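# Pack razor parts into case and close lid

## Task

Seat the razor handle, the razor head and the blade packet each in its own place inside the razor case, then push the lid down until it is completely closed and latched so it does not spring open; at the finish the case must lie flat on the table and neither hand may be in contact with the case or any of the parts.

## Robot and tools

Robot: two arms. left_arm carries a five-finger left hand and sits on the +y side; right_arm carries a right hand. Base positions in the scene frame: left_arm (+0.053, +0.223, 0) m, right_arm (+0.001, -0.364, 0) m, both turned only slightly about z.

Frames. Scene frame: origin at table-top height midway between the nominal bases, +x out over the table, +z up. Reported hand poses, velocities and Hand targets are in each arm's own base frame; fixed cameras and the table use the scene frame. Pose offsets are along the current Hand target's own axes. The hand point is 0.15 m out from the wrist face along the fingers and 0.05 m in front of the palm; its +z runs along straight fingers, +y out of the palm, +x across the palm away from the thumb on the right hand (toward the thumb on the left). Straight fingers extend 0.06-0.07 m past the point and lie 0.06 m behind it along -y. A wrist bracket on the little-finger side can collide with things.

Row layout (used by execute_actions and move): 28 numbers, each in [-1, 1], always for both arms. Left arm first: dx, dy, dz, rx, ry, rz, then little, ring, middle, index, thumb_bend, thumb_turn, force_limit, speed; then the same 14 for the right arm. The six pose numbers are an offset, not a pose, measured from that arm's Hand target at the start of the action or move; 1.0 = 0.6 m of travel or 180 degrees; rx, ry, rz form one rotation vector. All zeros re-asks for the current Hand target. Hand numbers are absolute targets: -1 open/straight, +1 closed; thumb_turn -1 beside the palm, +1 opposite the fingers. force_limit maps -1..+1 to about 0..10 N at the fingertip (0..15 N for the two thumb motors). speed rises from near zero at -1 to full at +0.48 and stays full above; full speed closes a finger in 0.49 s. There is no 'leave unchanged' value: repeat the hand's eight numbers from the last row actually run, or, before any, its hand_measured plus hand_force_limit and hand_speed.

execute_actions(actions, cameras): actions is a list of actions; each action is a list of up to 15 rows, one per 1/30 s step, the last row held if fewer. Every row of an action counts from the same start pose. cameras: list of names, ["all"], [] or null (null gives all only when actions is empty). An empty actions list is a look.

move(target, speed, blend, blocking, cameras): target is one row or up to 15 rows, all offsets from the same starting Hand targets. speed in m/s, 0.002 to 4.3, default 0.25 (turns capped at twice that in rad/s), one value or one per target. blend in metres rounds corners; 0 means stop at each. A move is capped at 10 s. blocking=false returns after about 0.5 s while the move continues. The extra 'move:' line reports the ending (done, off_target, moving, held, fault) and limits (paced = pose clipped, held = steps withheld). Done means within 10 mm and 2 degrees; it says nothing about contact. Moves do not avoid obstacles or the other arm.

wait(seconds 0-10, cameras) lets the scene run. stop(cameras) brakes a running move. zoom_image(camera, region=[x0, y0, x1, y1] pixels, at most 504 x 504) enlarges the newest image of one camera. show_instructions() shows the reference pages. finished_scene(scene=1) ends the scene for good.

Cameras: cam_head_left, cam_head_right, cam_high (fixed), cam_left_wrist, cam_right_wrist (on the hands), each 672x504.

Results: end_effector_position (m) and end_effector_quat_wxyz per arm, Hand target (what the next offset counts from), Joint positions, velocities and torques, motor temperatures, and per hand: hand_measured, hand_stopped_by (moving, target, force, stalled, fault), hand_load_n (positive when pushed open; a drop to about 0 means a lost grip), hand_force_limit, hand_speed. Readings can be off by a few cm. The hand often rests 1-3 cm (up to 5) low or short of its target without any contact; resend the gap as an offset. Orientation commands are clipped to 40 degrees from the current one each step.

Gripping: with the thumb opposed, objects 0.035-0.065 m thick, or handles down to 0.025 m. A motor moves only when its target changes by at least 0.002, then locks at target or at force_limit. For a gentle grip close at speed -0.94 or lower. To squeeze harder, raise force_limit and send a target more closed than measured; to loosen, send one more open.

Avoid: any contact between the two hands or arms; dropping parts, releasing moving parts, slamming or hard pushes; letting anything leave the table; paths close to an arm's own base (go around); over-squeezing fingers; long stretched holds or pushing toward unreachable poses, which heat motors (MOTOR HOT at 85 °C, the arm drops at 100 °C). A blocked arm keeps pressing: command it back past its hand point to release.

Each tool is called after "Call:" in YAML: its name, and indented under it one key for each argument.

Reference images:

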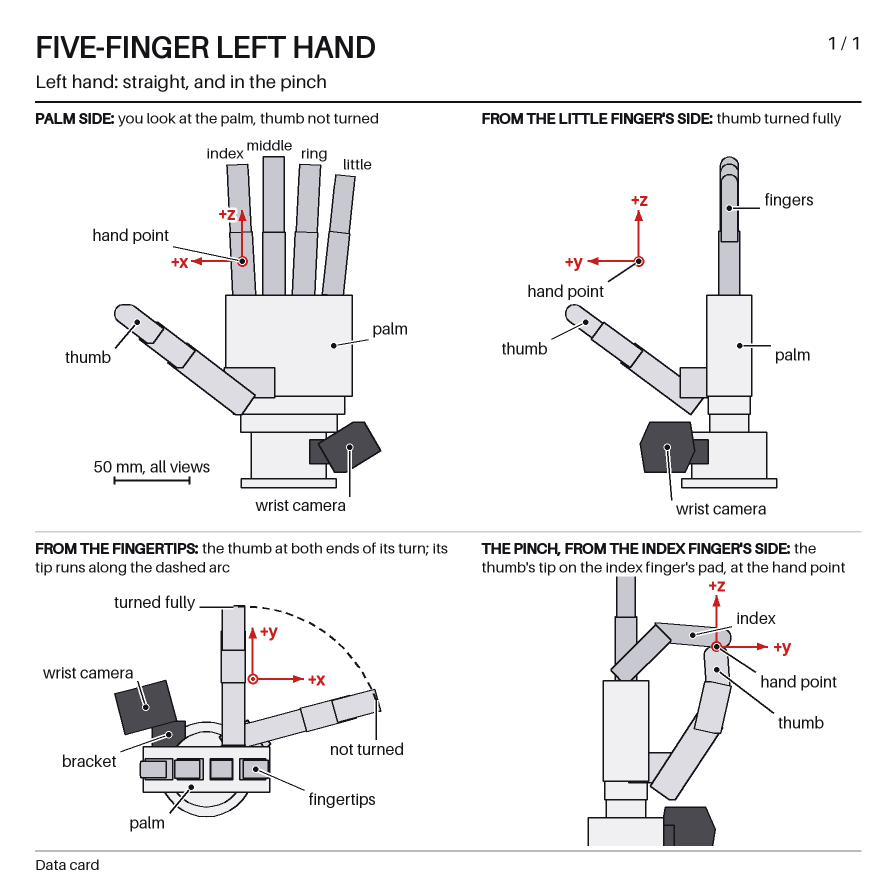

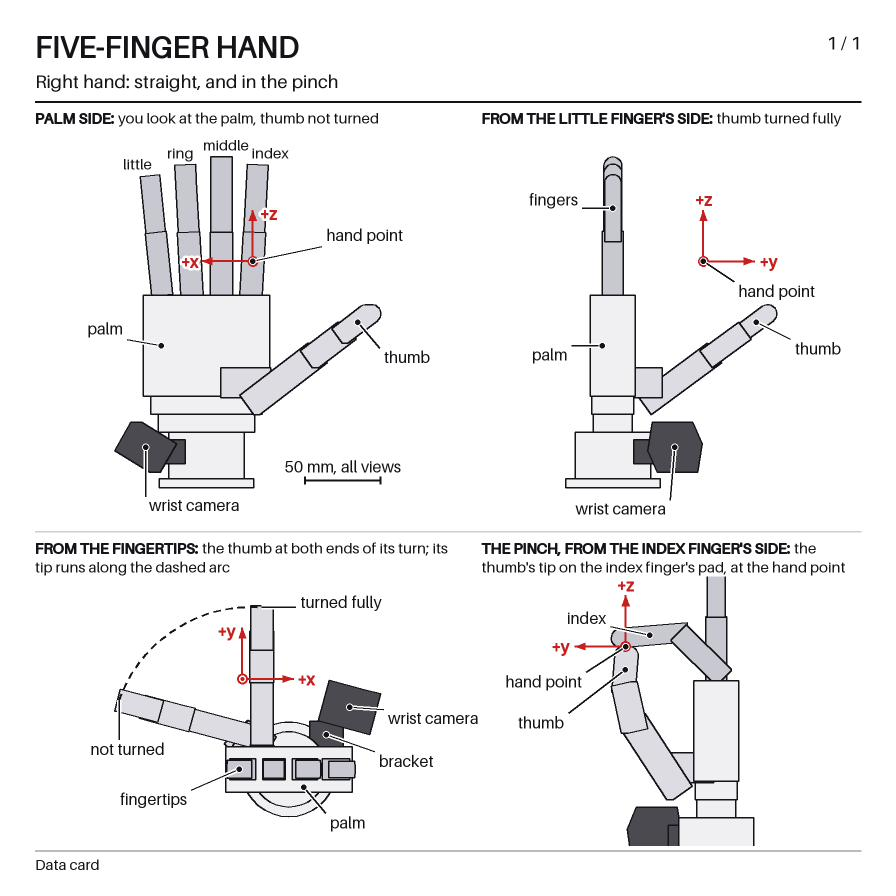

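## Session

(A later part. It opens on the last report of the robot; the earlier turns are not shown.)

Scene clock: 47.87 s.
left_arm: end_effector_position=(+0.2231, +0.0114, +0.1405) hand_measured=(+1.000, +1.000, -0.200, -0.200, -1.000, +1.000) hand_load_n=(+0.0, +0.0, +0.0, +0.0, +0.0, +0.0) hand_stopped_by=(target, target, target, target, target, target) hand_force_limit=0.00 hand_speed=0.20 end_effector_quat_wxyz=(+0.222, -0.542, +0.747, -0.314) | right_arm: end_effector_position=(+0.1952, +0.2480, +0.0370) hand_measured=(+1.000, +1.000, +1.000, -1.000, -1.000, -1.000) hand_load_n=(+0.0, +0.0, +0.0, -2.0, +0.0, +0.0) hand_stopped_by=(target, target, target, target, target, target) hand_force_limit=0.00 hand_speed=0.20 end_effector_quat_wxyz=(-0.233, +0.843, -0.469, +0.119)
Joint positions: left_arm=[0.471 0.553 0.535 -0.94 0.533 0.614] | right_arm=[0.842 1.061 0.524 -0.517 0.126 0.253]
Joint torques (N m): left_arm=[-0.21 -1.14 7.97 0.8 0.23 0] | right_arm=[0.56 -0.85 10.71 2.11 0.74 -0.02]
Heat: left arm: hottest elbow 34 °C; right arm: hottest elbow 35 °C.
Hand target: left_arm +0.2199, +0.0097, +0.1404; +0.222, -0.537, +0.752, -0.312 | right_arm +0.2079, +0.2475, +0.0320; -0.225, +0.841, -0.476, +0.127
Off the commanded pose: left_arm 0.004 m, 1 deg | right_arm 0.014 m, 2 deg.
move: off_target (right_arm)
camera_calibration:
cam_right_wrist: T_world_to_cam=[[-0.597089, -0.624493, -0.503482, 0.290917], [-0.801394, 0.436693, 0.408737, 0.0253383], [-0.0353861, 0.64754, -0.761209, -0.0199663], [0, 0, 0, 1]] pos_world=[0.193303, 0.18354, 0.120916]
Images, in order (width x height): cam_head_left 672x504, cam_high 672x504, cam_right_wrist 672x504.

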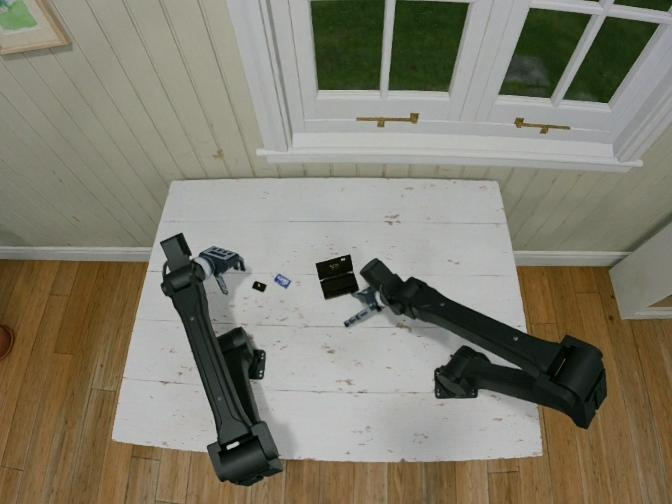

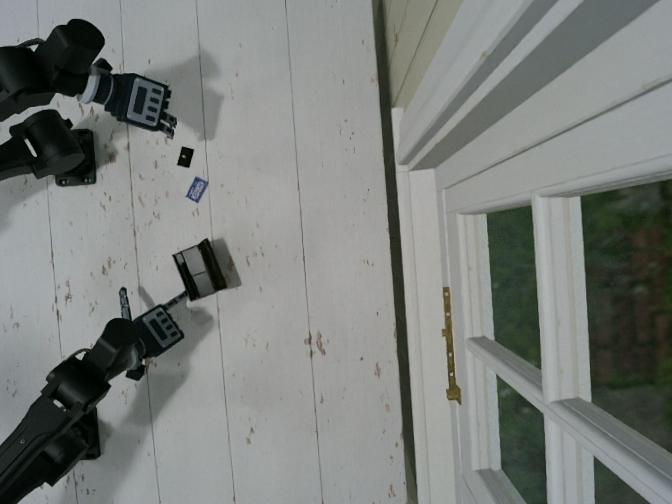

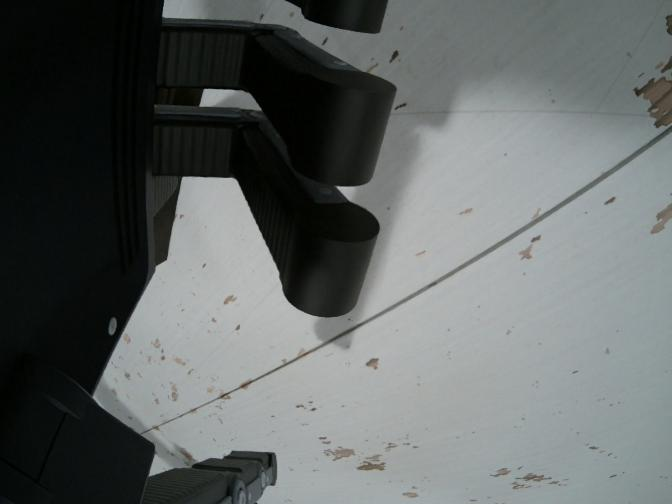

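Call:
move:
  target: [0, 0, 0, 0, 0, 0, 1, 1, -0.2, -0.2, -1, 1, 0, 0.2, 0.0097, -0.0598, 0.0345, 0, 0, 0, 1, 1, 1, -1, -1, -1, 0, 0.2]
  speed: 0.05
  cameras: ["cam_high"]

Call:
zoom_image:
  camera: "cam_high"
  region: [110, 210, 270, 350]

Scene clock: 49.70 s.
left_arm: end_effector_position=(+0.2231, +0.0114, +0.1405) hand_measured=(+1.000, +1.000, -0.200, -0.200, -1.000, +1.000) hand_load_n=(+0.0, +0.0, +0.0, +0.0, +0.0, +0.0) hand_stopped_by=(target, target, target, target, target, target) hand_force_limit=0.00 hand_speed=0.20 end_effector_quat_wxyz=(+0.222, -0.542, +0.747, -0.314) | right_arm: end_effector_position=(+0.2321, +0.2625, +0.0383) hand_measured=(+1.000, +1.000, +1.000, -1.000, -1.000, -1.000) hand_load_n=(+0.0, +0.0, +0.0, -2.5, +0.0, -0.5) hand_stopped_by=(target, target, target, target, target, target) hand_force_limit=0.00 hand_speed=0.20 end_effector_quat_wxyz=(-0.231, +0.843, -0.470, +0.121)
Joint positions: left_arm=[0.471 0.553 0.535 -0.94 0.533 0.614] | right_arm=[0.784 1.177 0.607 -0.482 0.101 0.204]
Joint torques (N m): left_arm=[-0.21 -1.14 7.98 0.79 0.23 0] | right_arm=[0.5 -1.9 11.17 2.54 0.61 -0.06]
Heat: left arm: hottest elbow 34 °C; right arm: hottest elbow 35 °C.
Hand target: left_arm +0.2199, +0.0097, +0.1404; +0.222, -0.537, +0.752, -0.312 | right_arm +0.2464, +0.2638, +0.0320; -0.225, +0.841, -0.476, +0.127
Off the commanded pose: left_arm 0.004 m, 1 deg | right_arm 0.016 m, 1 deg.
move: off_target (right_arm)
Images, in order (width x height): cam_high 672x504.

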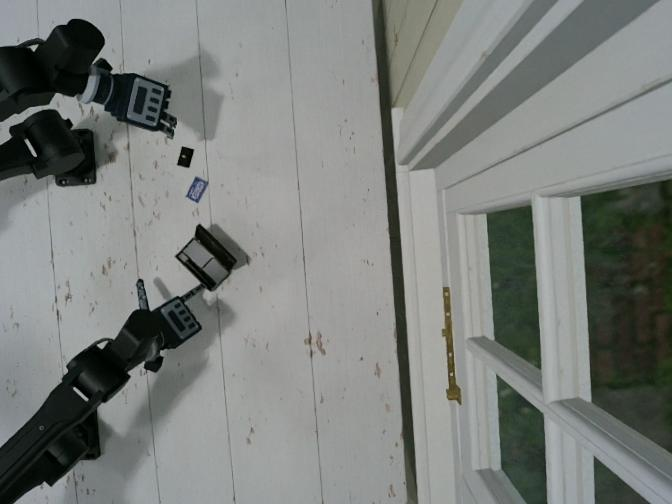

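Scaled by 3.150 from the camera's 672x504 image, which has a finer 960x720 frame.

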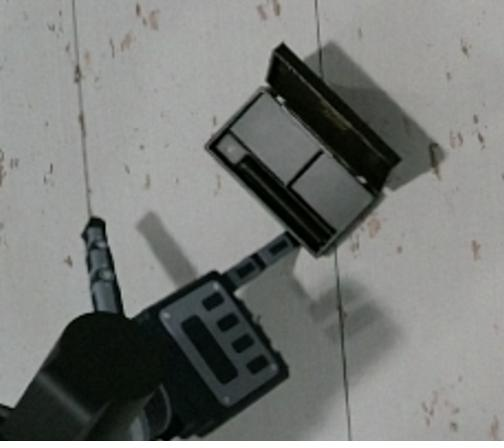

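Call:
move:
  target:
    - [0, 0, 0, 0, 0, 0, 1, 1, -0.2, -0.2, -1, 1, 0, 0.2, -0.0188, -0.0320, 0.0185, 0, 0, 0, 1, 1, 1, -1, -1, -1, 0, 0.2]
    - [0, 0, 0, 0, 0, 0, 1, 1, -0.2, -0.2, -1, 1, 0, 0.2, -0.0345, -0.0653, 0.0377, 0, 0, 0, 1, 1, 1, -1, -1, -1, 0, 0.2]
  speed: 0.05
  blend: 0.005
  cameras: ["cam_high"]

Call:
zoom_image:
  camera: "cam_high"
  region: [110, 210, 270, 350]

Scene clock: 52.37 s.
left_arm: end_effector_position=(+0.2231, +0.0114, +0.1405) hand_measured=(+1.000, +1.000, -0.200, -0.200, -1.000, +1.000) hand_load_n=(+0.0, +0.0, +0.0, +0.0, +0.0, +0.0) hand_stopped_by=(target, target, target, target, target, target) hand_force_limit=0.00 hand_speed=0.20 end_effector_quat_wxyz=(+0.222, -0.542, +0.747, -0.314) | right_arm: end_effector_position=(+0.2673, +0.2926, +0.0397) hand_measured=(+1.000, +1.000, +1.000, -1.000, -1.000, -1.000) hand_load_n=(+0.0, +0.0, +0.0, -2.0, +0.0, +0.0) hand_stopped_by=(target, target, target, target, target, target) hand_force_limit=0.00 hand_speed=0.20 end_effector_quat_wxyz=(-0.226, +0.841, -0.474, +0.129)
Joint positions: left_arm=[0.471 0.553 0.535 -0.94 0.533 0.614] | right_arm=[0.785 1.311 0.724 -0.471 0.122 0.208]
Joint torques (N m): left_arm=[-0.21 -1.14 7.98 0.8 0.23 0] | right_arm=[2.84 -3.08 11.49 2.54 0.32 0.18]
Heat: left arm: hottest elbow 34 °C; right arm: hottest elbow 35 °C.
Hand target: left_arm +0.2199, +0.0097, +0.1404; +0.222, -0.537, +0.752, -0.312 | right_arm +0.2745, +0.3048, +0.0319; -0.225, +0.841, -0.476, +0.127
Off the commanded pose: left_arm 0.004 m, 1 deg | right_arm 0.016 m, 0 deg.
move: off_target (right_arm)
Images, in order (width x height): cam_high 672x504.

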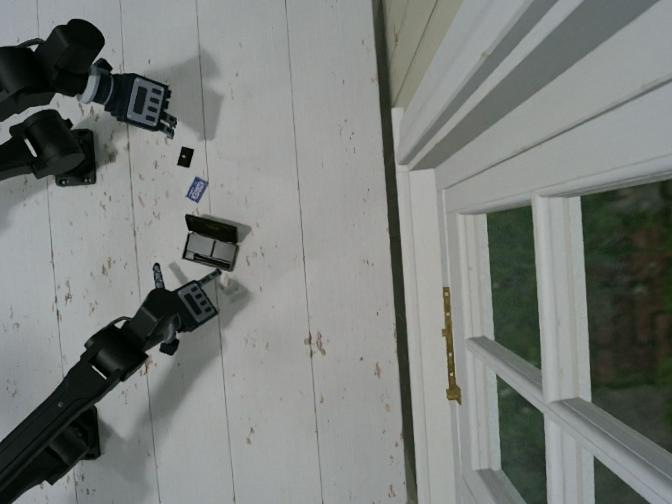

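Scaled by 3.150 from the camera's 672x504 image, which has a finer 960x720 frame.

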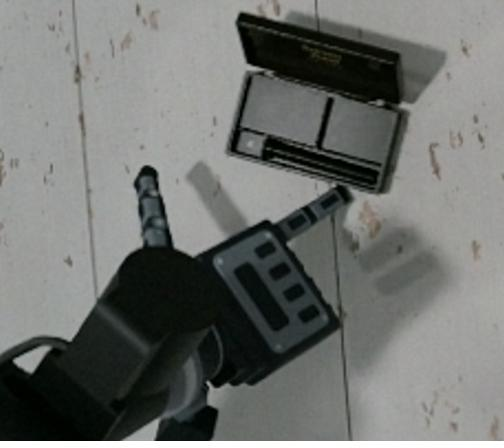

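Call:
move:
  target:
    - [0, 0, 0, 0, 0, 0, 1, 1, -0.2, -0.2, -1, 1, 0, 0.2, 0.0275, 0.0325, -0.0187, 0, 0, 0, 1, 1, 1, -1, -1, -1, 0, 0.2]
    - [0, 0, 0, 0, 0, 0, 1, 1, -0.2, -0.2, -1, 1, 0, 0.2, 0.0457, 0.0113, -0.0065, 0, 0, 0, 1, 1, 1, -1, -1, -1, 0, 0.2]
    - [0, 0, 0, 0, 0, 0, 1, 1, -0.2, -0.2, -1, 1, 0, 0.2, -0.0138, -0.0408, 0.0237, 0, 0, 0, 1, 1, 1, -1, -1, -1, 0, 0.2]
    - [0, 0, 0, 0, 0, 0, 1, 1, -0.2, -0.2, -1, 1, 0, 0.2, -0.04, -0.0588, 0.034, 0, 0, 0, 1, 1, 1, -1, -1, -1, 0, 0.2]
  speed: 0.06
  blend: 0.004
  cameras: ["cam_high"]

Call:
zoom_image:
  camera: "cam_high"
  region: [110, 190, 270, 330]

Scene clock: 56.47 s.
left_arm: end_effector_position=(+0.2231, +0.0114, +0.1405) hand_measured=(+1.000, +1.000, -0.200, -0.200, -1.000, +1.000) hand_load_n=(+0.0, +0.0, +0.0, +0.0, +0.0, +0.0) hand_stopped_by=(target, target, target, target, target, target) hand_force_limit=0.00 hand_speed=0.20 end_effector_quat_wxyz=(+0.222, -0.542, +0.747, -0.314) | right_arm: end_effector_position=(+0.2973, +0.3336, +0.0402) hand_measured=(+1.000, +1.000, +1.000, -1.000, -1.000, -1.000) hand_load_n=(+0.0, +0.0, +0.0, -0.5, +0.0, +0.0) hand_stopped_by=(target, target, target, target, target, target) hand_force_limit=0.00 hand_speed=0.20 end_effector_quat_wxyz=(-0.231, +0.836, -0.478, +0.136)
Joint positions: left_arm=[0.471 0.553 0.535 -0.94 0.533 0.614] | right_arm=[0.81 1.434 0.843 -0.456 0.148 0.239]
Joint torques (N m): left_arm=[-0.15 -1.14 7.98 0.8 0.23 0] | right_arm=[3.72 -5.25 11.29 1.76 -0.11 0.09]
Heat: left arm: hottest elbow 34 °C; right arm: hottest elbow 35 °C.
Hand target: left_arm +0.2199, +0.0097, +0.1404; +0.222, -0.537, +0.752, -0.312 | right_arm +0.2971, +0.3463, +0.0319; -0.225, +0.841, -0.476, +0.127
Off the commanded pose: left_arm 0.004 m, 1 deg | right_arm 0.015 m, 1 deg.
move: off_target (right_arm)
Images, in order (width x height): cam_high 672x504.

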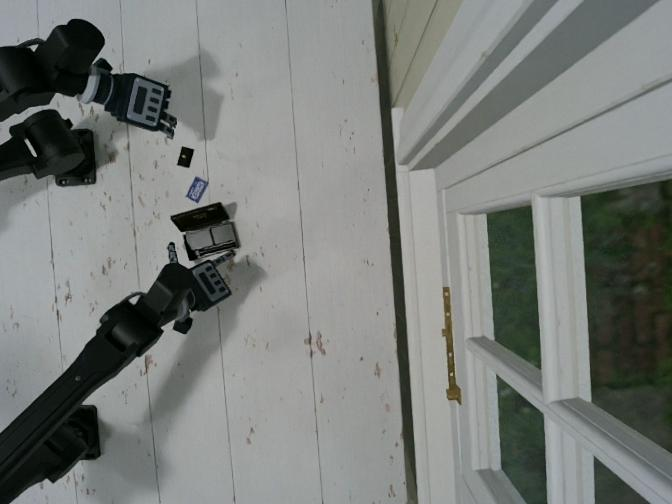

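Scaled by 3.150 from the camera's 672x504 image, which has a finer 960x720 frame.

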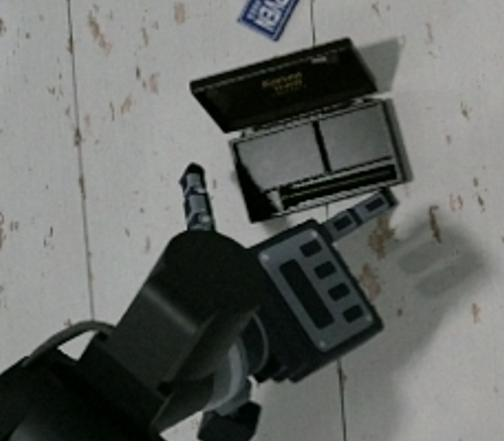

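Call:
move:
  target:
    - [-0.4217, -0.1857, -0.1915, 0, -0.1964, -0.1964, 1, 1, -0.2, -0.2, -1, 1, 0, 0.2, 0.0438, 0.0153, -0.0088, 0, 0, 0, 1, 1, 1, -1, -1, -1, 0, 0.2]
    - [-0.4217, -0.1857, -0.1915, 0, -0.1964, -0.1964, 1, 1, -0.2, -0.2, -1, 1, 0, 0.2, 0.0438, -0.1013, -0.2108, 0, 0, 0, 1, 1, 0.3, 0.3, -0.7, 0.7, 0, 0.2]
    - [-0.4217, -0.1857, -0.1915, 0, -0.1964, -0.1964, 1, 1, -0.2, -0.2, -1, 1, 0, 0.2, -0.3608, -0.2805, -0.1038, 0.0802, -0.1303, -0.1698, 1, 1, 0.3, 0.3, -0.7, 0.7, 0, 0.2]
    - [-0.4217, -0.1857, -0.1915, 0, -0.1964, -0.1964, 1, 1, -0.2, -0.2, -1, 1, 0, 0.2, -0.3608, -0.2138, 0.0117, 0.0802, -0.1303, -0.1698, 1, 1, 0.3, 0.3, -0.7, 0.7, 0, 0.2]
  speed: 0.25
  cameras: ["all"]

Scene clock: 68.80 s.
left_arm: end_effector_position=(+0.2895, +0.2366, +0.2756) hand_measured=(+1.000, +1.000, -0.200, -0.200, -1.000, +1.000) hand_load_n=(+0.0, +0.0, +0.0, +0.0, +0.0, +0.0) hand_stopped_by=(target, target, target, target, target, target) hand_force_limit=0.00 hand_speed=0.20 end_effector_quat_wxyz=(-0.309, +0.810, -0.463, +0.184) | right_arm: end_effector_position=(+0.2832, +0.5851, +0.0922) hand_measured=(+1.000, +1.000, +0.300, +0.300, -0.700, +0.700) hand_load_n=(+0.0, +0.0, +0.0, +0.0, +0.0, +0.0) hand_stopped_by=(target, target, target, target, target, target) hand_force_limit=0.00 hand_speed=0.20 end_effector_quat_wxyz=(-0.371, +0.910, -0.172, +0.066)
Joint positions: left_arm=[0.842 0.985 1.069 -0.946 0.217 0.229] | right_arm=[1.051 1.772 1.336 -0.367 -0.109 -0.102]
Joint torques (N m): left_arm=[0.56 -3.96 12.23 1.74 0.01 -0.23] | right_arm=[2.96 -15.5 10.62 2.71 -0.1 -0.06]
Heat: left arm: hottest elbow 35 °C; right arm: hottest elbow 36 °C.
Hand target: left_arm +0.2999, +0.2498, +0.3001; -0.332, +0.804, -0.455, +0.188 | right_arm +0.2840, +0.5910, +0.0898; -0.376, +0.909, -0.166, +0.068
Off the commanded pose: left_arm 0.030 m, 3 deg | right_arm 0.006 m, 1 deg.
move: off_target (left_arm); target 2's new numbers were sent with right_arm's hand 0.019 m and 1 deg from that target
camera_calibration:
cam_left_wrist: T_world_to_cam=[[0.715136, 0.178155, 0.6759, -0.441643], [-0.0052839, -0.965568, 0.260097, 0.15718], [0.698965, -0.189576, -0.689571, 0.145637], [0, 0, 0, 1]] pos_world=[0.21487, 0.258059, 0.358051]
cam_right_wrist: T_world_to_cam=[[-0.0504813, -0.723985, -0.687966, 0.502168], [-0.938209, -0.201762, 0.281169, 0.350113], [-0.342368, 0.65965, -0.669064, -0.121737], [0, 0, 0, 1]] pos_world=[0.31215, 0.514505, 0.165584]

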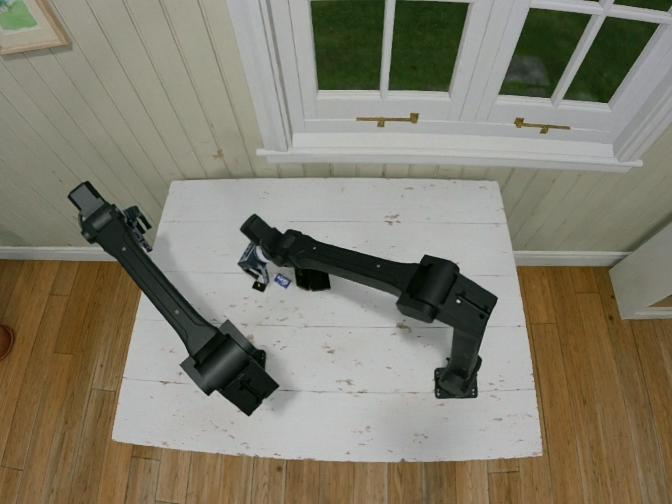

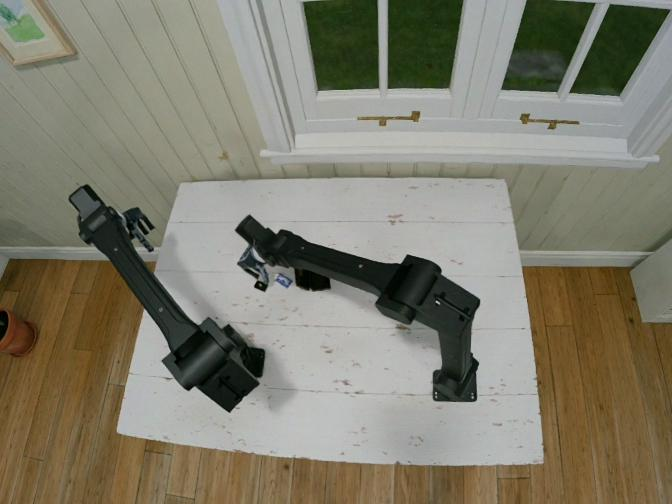

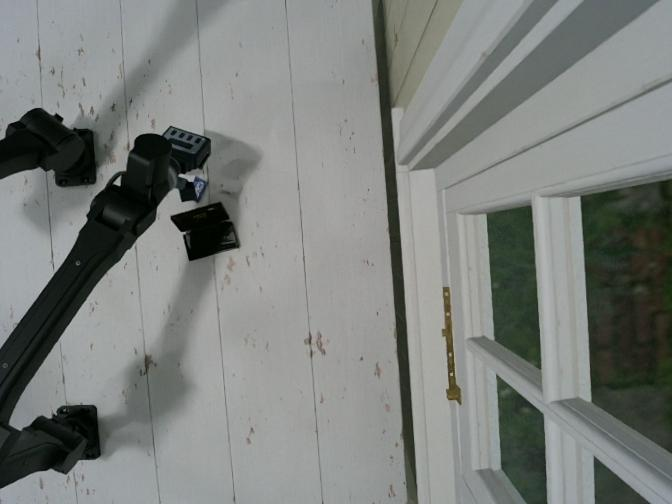

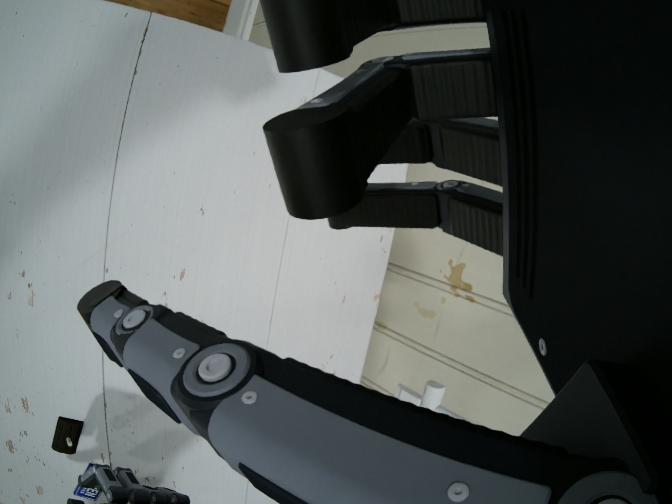

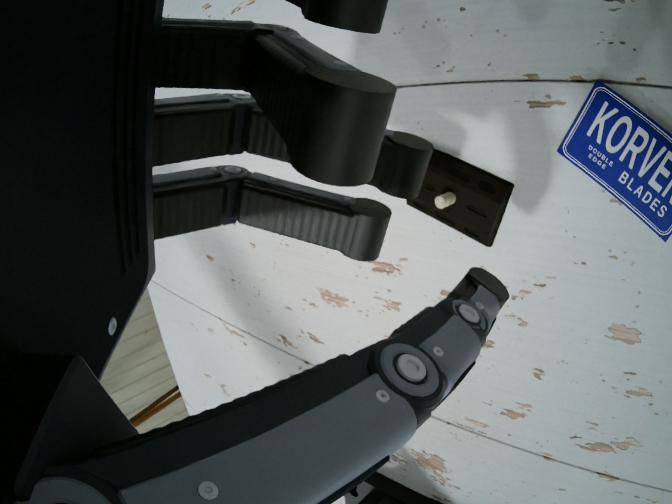

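Call:
zoom_image:
  camera: "cam_right_wrist"
  region: [300, 60, 600, 320]

Scaled by 1.680 from the camera's 672x504 image, which has a finer 960x720 frame.

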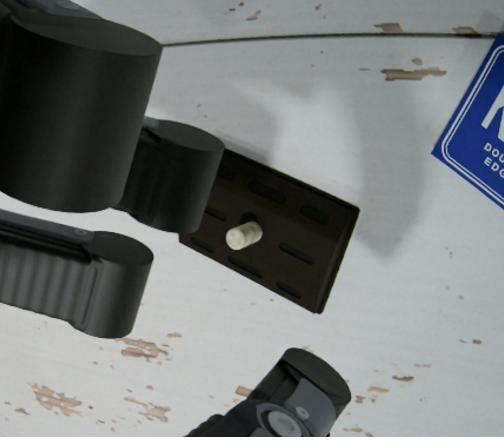

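Call:
move:
  target: [0, 0, 0, 0, 0, 0, 1, 1, -0.2, -0.2, -1, 1, 0, 0.2, 0, 0, 0, 0, 0, 0, 1, 1, 0.45, 0.45, -0.7, 0.7, 0, 0.2]
  speed: 0.1
  cameras: ["cam_right_wrist"]

Call:
zoom_image:
  camera: "cam_right_wrist"
  region: [300, 100, 550, 320]

Scene clock: 71.83 s.
left_arm: end_effector_position=(+0.2895, +0.2366, +0.2756) hand_measured=(+1.000, +1.000, -0.200, -0.200, -1.000, +1.000) hand_load_n=(+0.0, +0.0, +0.0, +0.0, +0.0, +0.0) hand_stopped_by=(target, target, target, target, target, target) hand_force_limit=0.00 hand_speed=0.20 end_effector_quat_wxyz=(-0.309, +0.810, -0.463, +0.184) | right_arm: end_effector_position=(+0.2832, +0.5851, +0.0923) hand_measured=(+1.000, +1.000, +0.450, +0.450, -0.700, +0.700) hand_load_n=(+0.0, +0.0, +0.0, +0.5, +0.0, +0.0) hand_stopped_by=(target, target, target, target, target, target) hand_force_limit=0.00 hand_speed=0.20 end_effector_quat_wxyz=(-0.371, +0.910, -0.172, +0.066)
Joint positions: left_arm=[0.842 0.985 1.069 -0.946 0.217 0.229] | right_arm=[1.051 1.772 1.336 -0.367 -0.109 -0.102]
Joint torques (N m): left_arm=[0.5 -3.96 12.25 1.73 0.01 -0.23] | right_arm=[3.02 -16.09 10.59 2.61 0 -0.03]
Heat: left arm: hottest elbow 35 °C; right arm: hottest elbow 36 °C.
Hand target: left_arm +0.2999, +0.2498, +0.3001; -0.332, +0.804, -0.455, +0.188 | right_arm +0.2840, +0.5910, +0.0899; -0.376, +0.909, -0.165, +0.068
Off the commanded pose: left_arm 0.030 m, 3 deg | right_arm 0.006 m, 1 deg.
move: off_target (left_arm)
camera_calibration:
cam_right_wrist: T_world_to_cam=[[-0.0500136, -0.723885, -0.688106, 0.501999], [-0.938267, -0.202059, 0.280761, 0.350446], [-0.342277, 0.659669, -0.669092, -0.121737], [0, 0, 0, 1]] pos_world=[0.312251, 0.514506, 0.165583]
Images, in order (width x height): cam_right_wrist 672x504.

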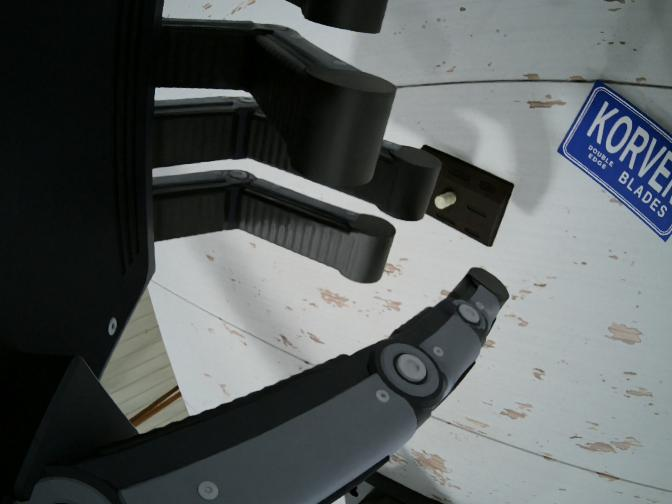

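Scaled by 2.016 from the camera's 672x504 image, which has a finer 960x720 frame.

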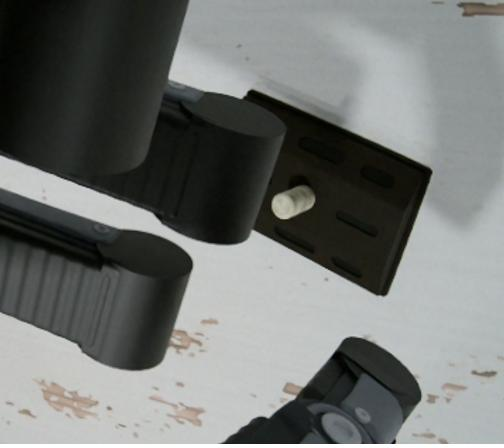

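Call:
move:
  target: [0, 0, 0, 0, 0, 0, 1, 1, -0.2, -0.2, -1, 1, 0, 0.2, -0.0242, 0.0245, 0.1015, 0, 0, 0, 1, 1, 0.45, 0.45, -0.7, 0.7, 0, 0.2]
  speed: 0.1
  cameras: ["cam_right_wrist"]

Call:
zoom_image:
  camera: "cam_right_wrist"
  region: [300, 150, 550, 370]

Scene clock: 75.27 s.
left_arm: end_effector_position=(+0.2895, +0.2366, +0.2756) hand_measured=(+1.000, +1.000, -0.200, -0.200, -1.000, +1.000) hand_load_n=(+0.0, +0.0, +0.0, +0.0, +0.0, +0.0) hand_stopped_by=(target, target, target, target, target, target) hand_force_limit=0.00 hand_speed=0.20 end_effector_quat_wxyz=(-0.309, +0.810, -0.463, +0.184) | right_arm: end_effector_position=(+0.2790, +0.6079, +0.0383) hand_measured=(+1.000, +1.000, +0.450, +0.450, -0.700, +0.700) hand_load_n=(+0.0, +0.0, +0.0, -0.5, +0.5, +0.0) hand_stopped_by=(target, target, target, target, target, target) hand_force_limit=0.00 hand_speed=0.20 end_effector_quat_wxyz=(-0.367, +0.913, -0.167, +0.067)
Joint positions: left_arm=[0.842 0.985 1.069 -0.946 0.217 0.229] | right_arm=[1.078 1.882 1.343 -0.271 -0.09 -0.095]
Joint torques (N m): left_arm=[0.56 -3.96 12.25 1.73 0.01 -0.23] | right_arm=[3.43 -13.68 12.98 2.55 0.15 0.13]
Heat: left arm: hottest elbow 36 °C; right arm: hottest elbow 36 °C.
Hand target: left_arm +0.2999, +0.2498, +0.3001; -0.332, +0.804, -0.455, +0.188 | right_arm +0.2819, +0.6266, +0.0363; -0.376, +0.909, -0.165, +0.068
Off the commanded pose: left_arm 0.030 m, 3 deg | right_arm 0.019 m, 1 deg.
move: off_target (left_arm, right_arm)
camera_calibration:
cam_right_wrist: T_world_to_cam=[[-0.0408414, -0.731561, -0.680552, 0.483083], [-0.937379, -0.207748, 0.279574, 0.369429], [-0.345909, 0.649353, -0.677265, -0.16675], [0, 0, 0, 1]] pos_world=[0.308344, 0.538432, 0.112547]
Images, in order (width x height): cam_right_wrist 672x504.

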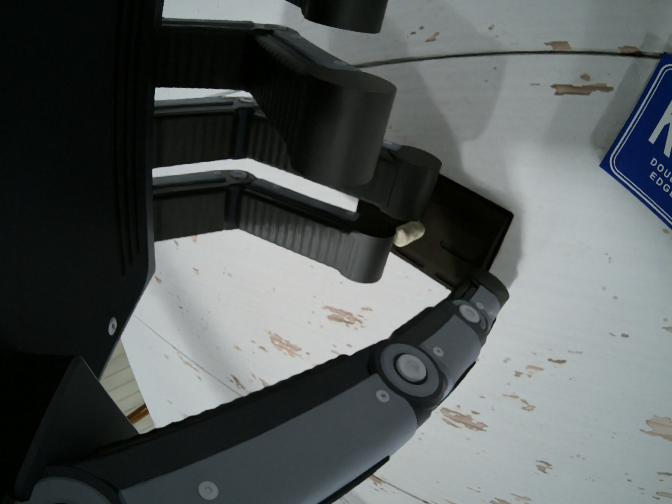

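Scaled by 2.016 from the camera's 672x504 image, which has a finer 960x720 frame.

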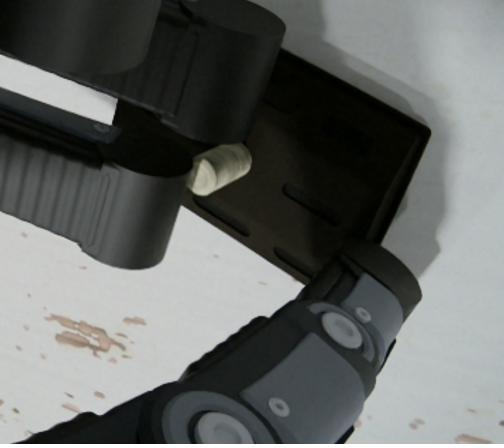

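Call:
move:
  target: [0, 0, 0, 0, 0, 0, 1, 1, -0.2, -0.2, -1, 1, 0, 0.2, -0.0106, -0.0175, 0.0212, 0, 0, 0, 1, 1, 0.45, 0.45, -0.7, 0.7, 0, 0.2]
  speed: 0.1
  cameras: ["cam_right_wrist"]

Call:
zoom_image:
  camera: "cam_right_wrist"
  region: [300, 150, 550, 370]

Scene clock: 77.43 s.
left_arm: end_effector_position=(+0.2895, +0.2366, +0.2756) hand_measured=(+1.000, +1.000, -0.200, -0.200, -1.000, +1.000) hand_load_n=(+0.0, +0.0, +0.0, +0.0, +0.0, +0.0) hand_stopped_by=(target, target, target, target, target, target) hand_force_limit=0.00 hand_speed=0.20 end_effector_quat_wxyz=(-0.309, +0.810, -0.463, +0.184) | right_arm: end_effector_position=(+0.2810, +0.6291, +0.0396) hand_measured=(+1.000, +1.000, +0.450, +0.450, -0.700, +0.700) hand_load_n=(+0.0, +0.0, +0.0, +0.0, +0.5, +0.0) hand_stopped_by=(target, target, target, target, target, target) hand_force_limit=0.00 hand_speed=0.20 end_effector_quat_wxyz=(-0.374, +0.910, -0.166, +0.070)
Joint positions: left_arm=[0.842 0.985 1.069 -0.946 0.217 0.229] | right_arm=[1.092 1.919 1.397 -0.271 -0.081 -0.086]
Joint torques (N m): left_arm=[0.56 -4.01 12.25 1.74 0.01 -0.23] | right_arm=[3.25 -14.45 13.55 1.96 0.22 0.02]
Heat: left arm: hottest elbow 36 °C; right arm: hottest elbow 36 °C.
Hand target: left_arm +0.2999, +0.2498, +0.3001; -0.332, +0.804, -0.455, +0.188 | right_arm +0.2817, +0.6442, +0.0347; -0.376, +0.909, -0.166, +0.068
Off the commanded pose: left_arm 0.030 m, 3 deg | right_arm 0.016 m, 0 deg.
move: off_target (left_arm, right_arm)
camera_calibration:
cam_right_wrist: T_world_to_cam=[[-0.0351993, -0.721481, -0.691539, 0.491981], [-0.939512, -0.212012, 0.269012, 0.379066], [-0.340702, 0.659179, -0.670377, -0.186879], [0, 0, 0, 1]] pos_world=[0.309784, 0.558507, 0.112971]
Images, in order (width x height): cam_right_wrist 672x504.

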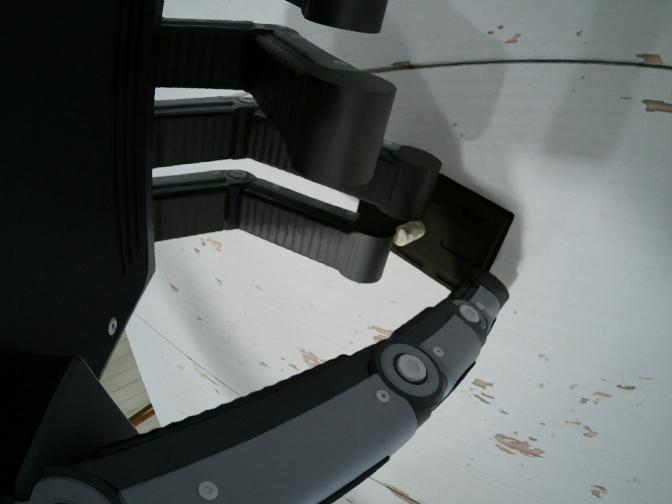

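Scaled by 2.016 from the camera's 672x504 image, which has a finer 960x720 frame.

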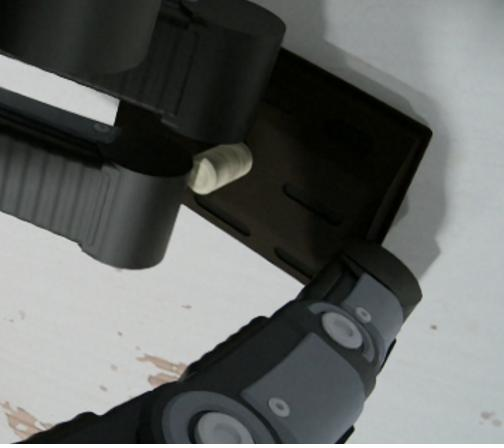

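Call:
move:
  target:
    - [0, 0, 0, 0, 0, 0, 1, 1, -0.2, -0.2, -1, 1, 0, 0.2, 0.007, 0.0025, -0.0238, 0, 0, 0, 1, 1, 0.45, 0.45, -0.7, 0.7, 0, 0.2]
    - [0, 0, 0, 0, 0, 0, 1, 1, -0.2, -0.2, -1, 1, 0, 0.2, 0.0152, -0.0063, -0.0150, 0, 0, 0, 1, 1, 0.45, 0.45, -0.7, 0.7, 0, 0.2]
  speed: 0.05
  cameras: ["cam_right_wrist"]

Call:
zoom_image:
  camera: "cam_right_wrist"
  region: [300, 150, 550, 370]

Scene clock: 81.20 s.
left_arm: end_effector_position=(+0.2895, +0.2366, +0.2756) hand_measured=(+1.000, +1.000, -0.200, -0.200, -1.000, +1.000) hand_load_n=(+0.0, +0.0, +0.0, +0.0, +0.0, +0.0) hand_stopped_by=(target, target, target, target, target, target) hand_force_limit=0.00 hand_speed=0.20 end_effector_quat_wxyz=(-0.309, +0.810, -0.463, +0.184) | right_arm: end_effector_position=(+0.2797, +0.6293, +0.0397) hand_measured=(+1.000, +1.000, +0.450, +0.450, -0.700, +0.700) hand_load_n=(+0.0, +0.0, +0.0, +0.5, +0.5, +0.0) hand_stopped_by=(target, target, target, target, target, target) hand_force_limit=0.00 hand_speed=0.20 end_effector_quat_wxyz=(-0.375, +0.910, -0.165, +0.067)
Joint positions: left_arm=[0.842 0.985 1.069 -0.946 0.217 0.229] | right_arm=[1.092 1.919 1.397 -0.272 -0.087 -0.085]
Joint torques (N m): left_arm=[0.56 -3.96 12.23 1.73 0.01 -0.23] | right_arm=[2.14 -17.08 13.46 1.72 0 -0.02]
Heat: left arm: hottest elbow 37 °C; right arm: hottest elbow 37 °C.
Hand target: left_arm +0.2999, +0.2498, +0.3001; -0.332, +0.804, -0.455, +0.188 | right_arm +0.2890, +0.6376, +0.0437; -0.376, +0.909, -0.166, +0.068
Off the commanded pose: left_arm 0.030 m, 3 deg | right_arm 0.013 m, 0 deg.
move: off_target (left_arm, right_arm)
camera_calibration:
cam_right_wrist: T_world_to_cam=[[-0.0358784, -0.720773, -0.692242, 0.491866], [-0.937377, -0.215873, 0.273354, 0.379568], [-0.346462, 0.658699, -0.667892, -0.185583], [0, 0, 0, 1]] pos_world=[0.309149, 0.558706, 0.112785]
Images, in order (width x height): cam_right_wrist 672x504.

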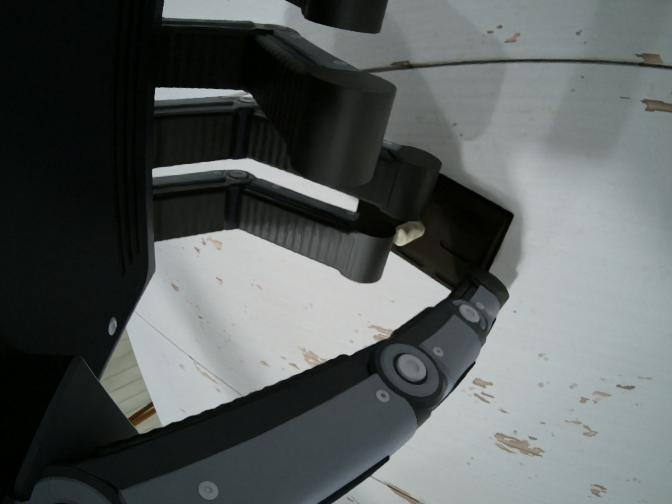

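Scaled by 2.016 from the camera's 672x504 image, which has a finer 960x720 frame.

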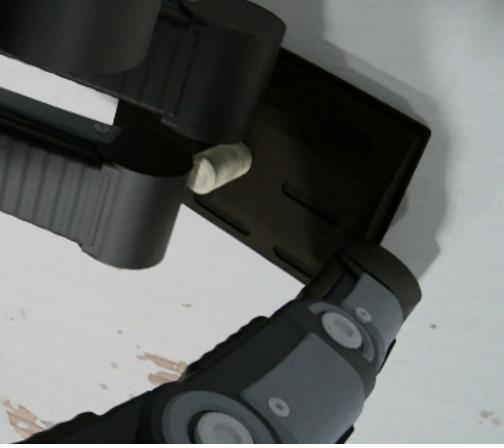

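Call:
move:
  target: [0, 0, 0, 0, 0, 0, 1, 1, -0.2, -0.2, -1, 1, 0, 0.2, 0.0098, -0.0128, -0.0012, 0, 0, 0, 1, 1, 0.45, 0.45, -0.7, 0.7, 0, 0.2]
  speed: 0.05
  cameras: ["cam_right_wrist"]

Scene clock: 82.50 s.
left_arm: end_effector_position=(+0.2895, +0.2366, +0.2756) hand_measured=(+1.000, +1.000, -0.200, -0.200, -1.000, +1.000) hand_load_n=(+0.0, +0.0, +0.0, +0.0, +0.0, +0.0) hand_stopped_by=(target, target, target, target, target, target) hand_force_limit=0.00 hand_speed=0.20 end_effector_quat_wxyz=(-0.309, +0.810, -0.463, +0.184) | right_arm: end_effector_position=(+0.2840, +0.6305, +0.0463) hand_measured=(+1.000, +1.000, +0.450, +0.450, -0.700, +0.700) hand_load_n=(+0.0, +0.0, +0.0, +0.0, +0.0, +0.0) hand_stopped_by=(target, target, target, target, target, target) hand_force_limit=0.00 hand_speed=0.20 end_effector_quat_wxyz=(-0.373, +0.910, -0.167, +0.065)
Joint positions: left_arm=[0.842 0.985 1.069 -0.946 0.217 0.229] | right_arm=[1.085 1.919 1.418 -0.297 -0.093 -0.086]
Joint torques (N m): left_arm=[0.56 -4.01 12.25 1.74 0.01 -0.23] | right_arm=[1.2 -16.15 13.68 1.32 -0.03 -0.07]
Heat: left arm: hottest elbow 37 °C; right arm: hottest elbow 37 °C.
Hand target: left_arm +0.2999, +0.2498, +0.3001; -0.332, +0.804, -0.455, +0.188 | right_arm +0.2963, +0.6401, +0.0497; -0.376, +0.909, -0.166, +0.068
Off the commanded pose: left_arm 0.030 m, 3 deg | right_arm 0.016 m, 1 deg.
move: off_target (left_arm, right_arm)
camera_calibration:
cam_right_wrist: T_world_to_cam=[[-0.0405064, -0.722126, -0.690574, 0.499682], [-0.936334, -0.213812, 0.278503, 0.380138], [-0.348767, 0.657889, -0.66749, -0.179342], [0, 0, 0, 1]] pos_world=[0.313627, 0.560099, 0.119489]
Images, in order (width x height): cam_right_wrist 672x504.

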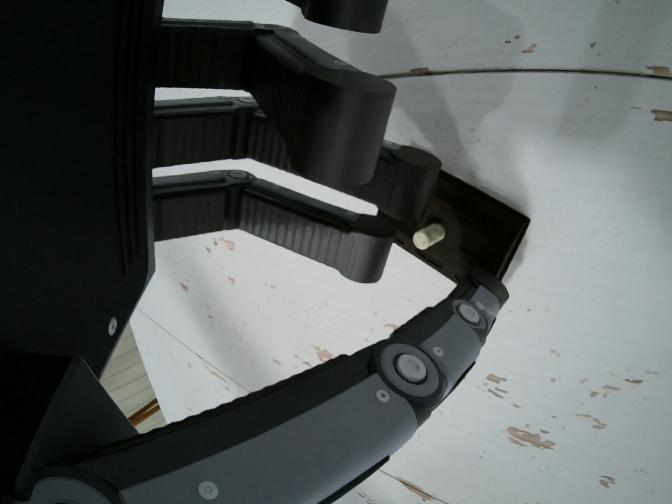

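Call:
zoom_image:
  camera: "cam_right_wrist"
  region: [340, 140, 560, 330]

Scaled by 2.291 from the camera's 672x504 image, which has a finer 960x720 frame.

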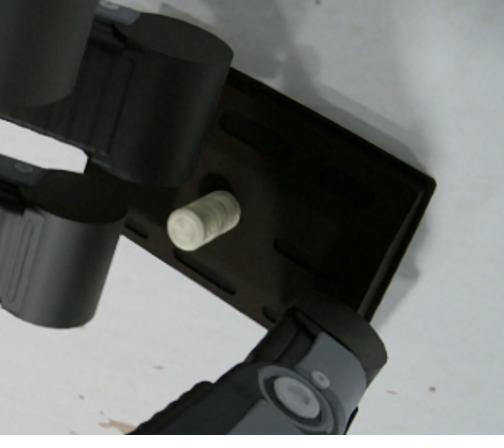

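Call:
move:
  target: [0, 0, 0, 0, 0, 0, 1, 1, -0.2, -0.2, -1, 1, 0, 0.2, 0.0066, -0.0074, 0.0074, 0, 0, 0, 1, 1, 0.6, 0.5, -0.7, 0.5, 0, 0.2]
  speed: 0.05
  cameras: ["cam_right_wrist"]

Call:
zoom_image:
  camera: "cam_right_wrist"
  region: [340, 140, 560, 330]

Scene clock: 86.97 s.
left_arm: end_effector_position=(+0.2895, +0.2366, +0.2756) hand_measured=(+1.000, +1.000, -0.200, -0.200, -1.000, +1.000) hand_load_n=(+0.0, +0.0, +0.0, +0.0, +0.0, +0.0) hand_stopped_by=(target, target, target, target, target, target) hand_force_limit=0.00 hand_speed=0.20 end_effector_quat_wxyz=(-0.309, +0.810, -0.463, +0.184) | right_arm: end_effector_position=(+0.2897, +0.6350, +0.0481) hand_measured=(+1.000, +1.000, +0.600, +0.500, -0.700, +0.500) hand_load_n=(+0.0, +0.0, +0.0, +0.0, +0.0, +0.0) hand_stopped_by=(target, target, target, target, target, target) hand_force_limit=0.00 hand_speed=0.20 end_effector_quat_wxyz=(-0.374, +0.910, -0.167, +0.065)
Joint positions: left_arm=[0.842 0.985 1.069 -0.946 0.217 0.229] | right_arm=[1.081 1.931 1.442 -0.307 -0.096 -0.089]
Joint torques (N m): left_arm=[0.56 -3.96 12.25 1.73 0.01 -0.23] | right_arm=[1.79 -16.44 13.82 1.81 -0.11 -0.04]
Heat: left arm: hottest elbow 37 °C; right arm: hottest elbow 37 °C.
Hand target: left_arm +0.2999, +0.2498, +0.3001; -0.332, +0.804, -0.455, +0.188 | right_arm +0.3022, +0.6446, +0.0498; -0.376, +0.909, -0.166, +0.068
Off the commanded pose: left_arm 0.030 m, 3 deg | right_arm 0.016 m, 0 deg.
move: off_target (left_arm, right_arm)
camera_calibration:
cam_right_wrist: T_world_to_cam=[[-0.0398684, -0.720768, -0.692028, 0.503336], [-0.936617, -0.214306, 0.277166, 0.386437], [-0.348078, 0.659216, -0.66654, -0.180069], [0, 0, 0, 1]] pos_world=[0.319333, 0.564309, 0.121193]
Images, in order (width x height): cam_right_wrist 672x504.

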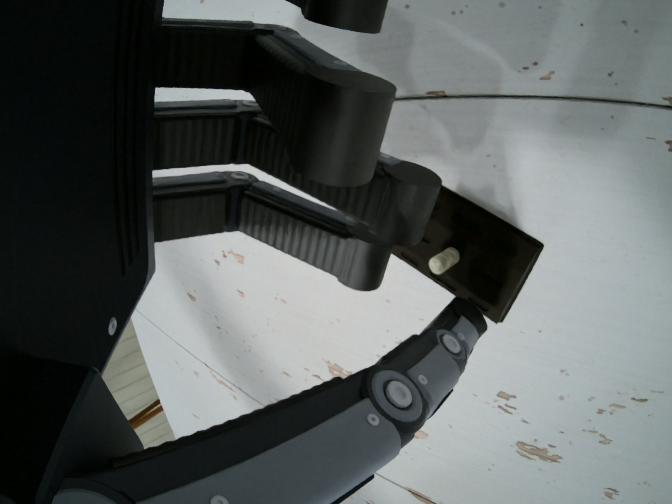

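Scaled by 2.291 from the camera's 672x504 image, which has a finer 960x720 frame.

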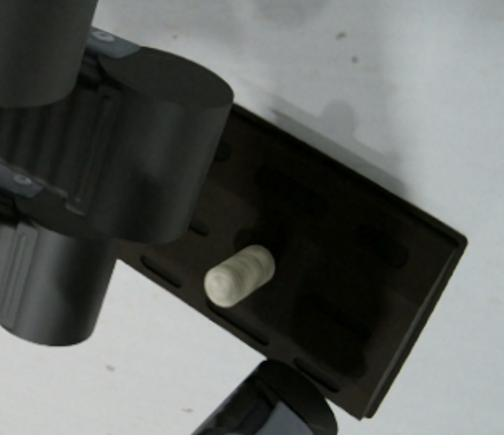

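Call:
move:
  target: [0, 0, 0, 0, 0, 0, 1, 1, -0.2, -0.2, -1, 1, 0, 0.2, 0, 0.0135, 0.0135, 0, 0, 0, 1, 1, 0.6, 0.5, -0.7, 0.5, 0, 0.2]
  speed: 0.04
  cameras: ["cam_right_wrist"]

Call:
zoom_image:
  camera: "cam_right_wrist"
  region: [340, 160, 560, 350]

Scene clock: 88.27 s.
left_arm: end_effector_position=(+0.2895, +0.2366, +0.2756) hand_measured=(+1.000, +1.000, -0.200, -0.200, -1.000, +1.000) hand_load_n=(+0.0, +0.0, +0.0, +0.0, +0.0, +0.0) hand_stopped_by=(target, target, target, target, target, target) hand_force_limit=0.00 hand_speed=0.20 end_effector_quat_wxyz=(-0.309, +0.810, -0.463, +0.184) | right_arm: end_effector_position=(+0.2890, +0.6343, +0.0409) hand_measured=(+1.000, +1.000, +0.600, +0.500, -0.700, +0.500) hand_load_n=(+0.0, +0.0, +0.0, +0.0, +0.0, +0.0) hand_stopped_by=(target, target, target, target, target, target) hand_force_limit=0.00 hand_speed=0.20 end_effector_quat_wxyz=(-0.370, +0.912, -0.167, +0.063)
Joint positions: left_arm=[0.842 0.985 1.069 -0.946 0.217 0.229] | right_arm=[1.081 1.942 1.442 -0.307 -0.098 -0.089]
Joint torques (N m): left_arm=[0.56 -3.96 12.26 1.74 0.01 -0.23] | right_arm=[2.14 -15.79 12.98 2.52 -0.02 -0.03]
Heat: left arm: hottest elbow 37 °C; right arm: hottest elbow 37 °C.
Hand target: left_arm +0.2999, +0.2498, +0.3001; -0.332, +0.804, -0.455, +0.188 | right_arm +0.3021, +0.6447, +0.0384; -0.376, +0.909, -0.166, +0.068
Off the commanded pose: left_arm 0.030 m, 3 deg | right_arm 0.017 m, 1 deg.
move: off_target (left_arm, right_arm)
camera_calibration:
cam_right_wrist: T_world_to_cam=[[-0.0432352, -0.726957, -0.685321, 0.502518], [-0.93471, -0.212782, 0.284678, 0.385761], [-0.352773, 0.652884, -0.670294, -0.179158], [0, 0, 0, 1]] pos_world=[0.319099, 0.564361, 0.11448]
Images, in order (width x height): cam_right_wrist 672x504.

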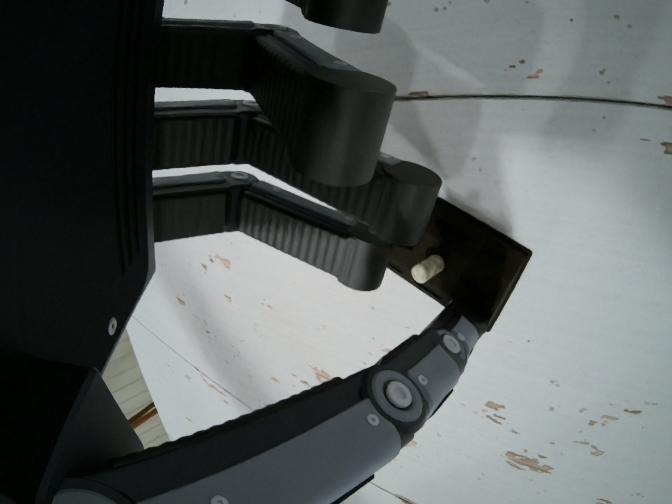

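Scaled by 2.291 from the camera's 672x504 image, which has a finer 960x720 frame.

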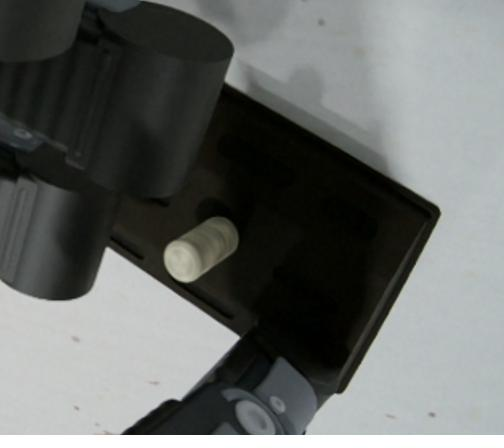

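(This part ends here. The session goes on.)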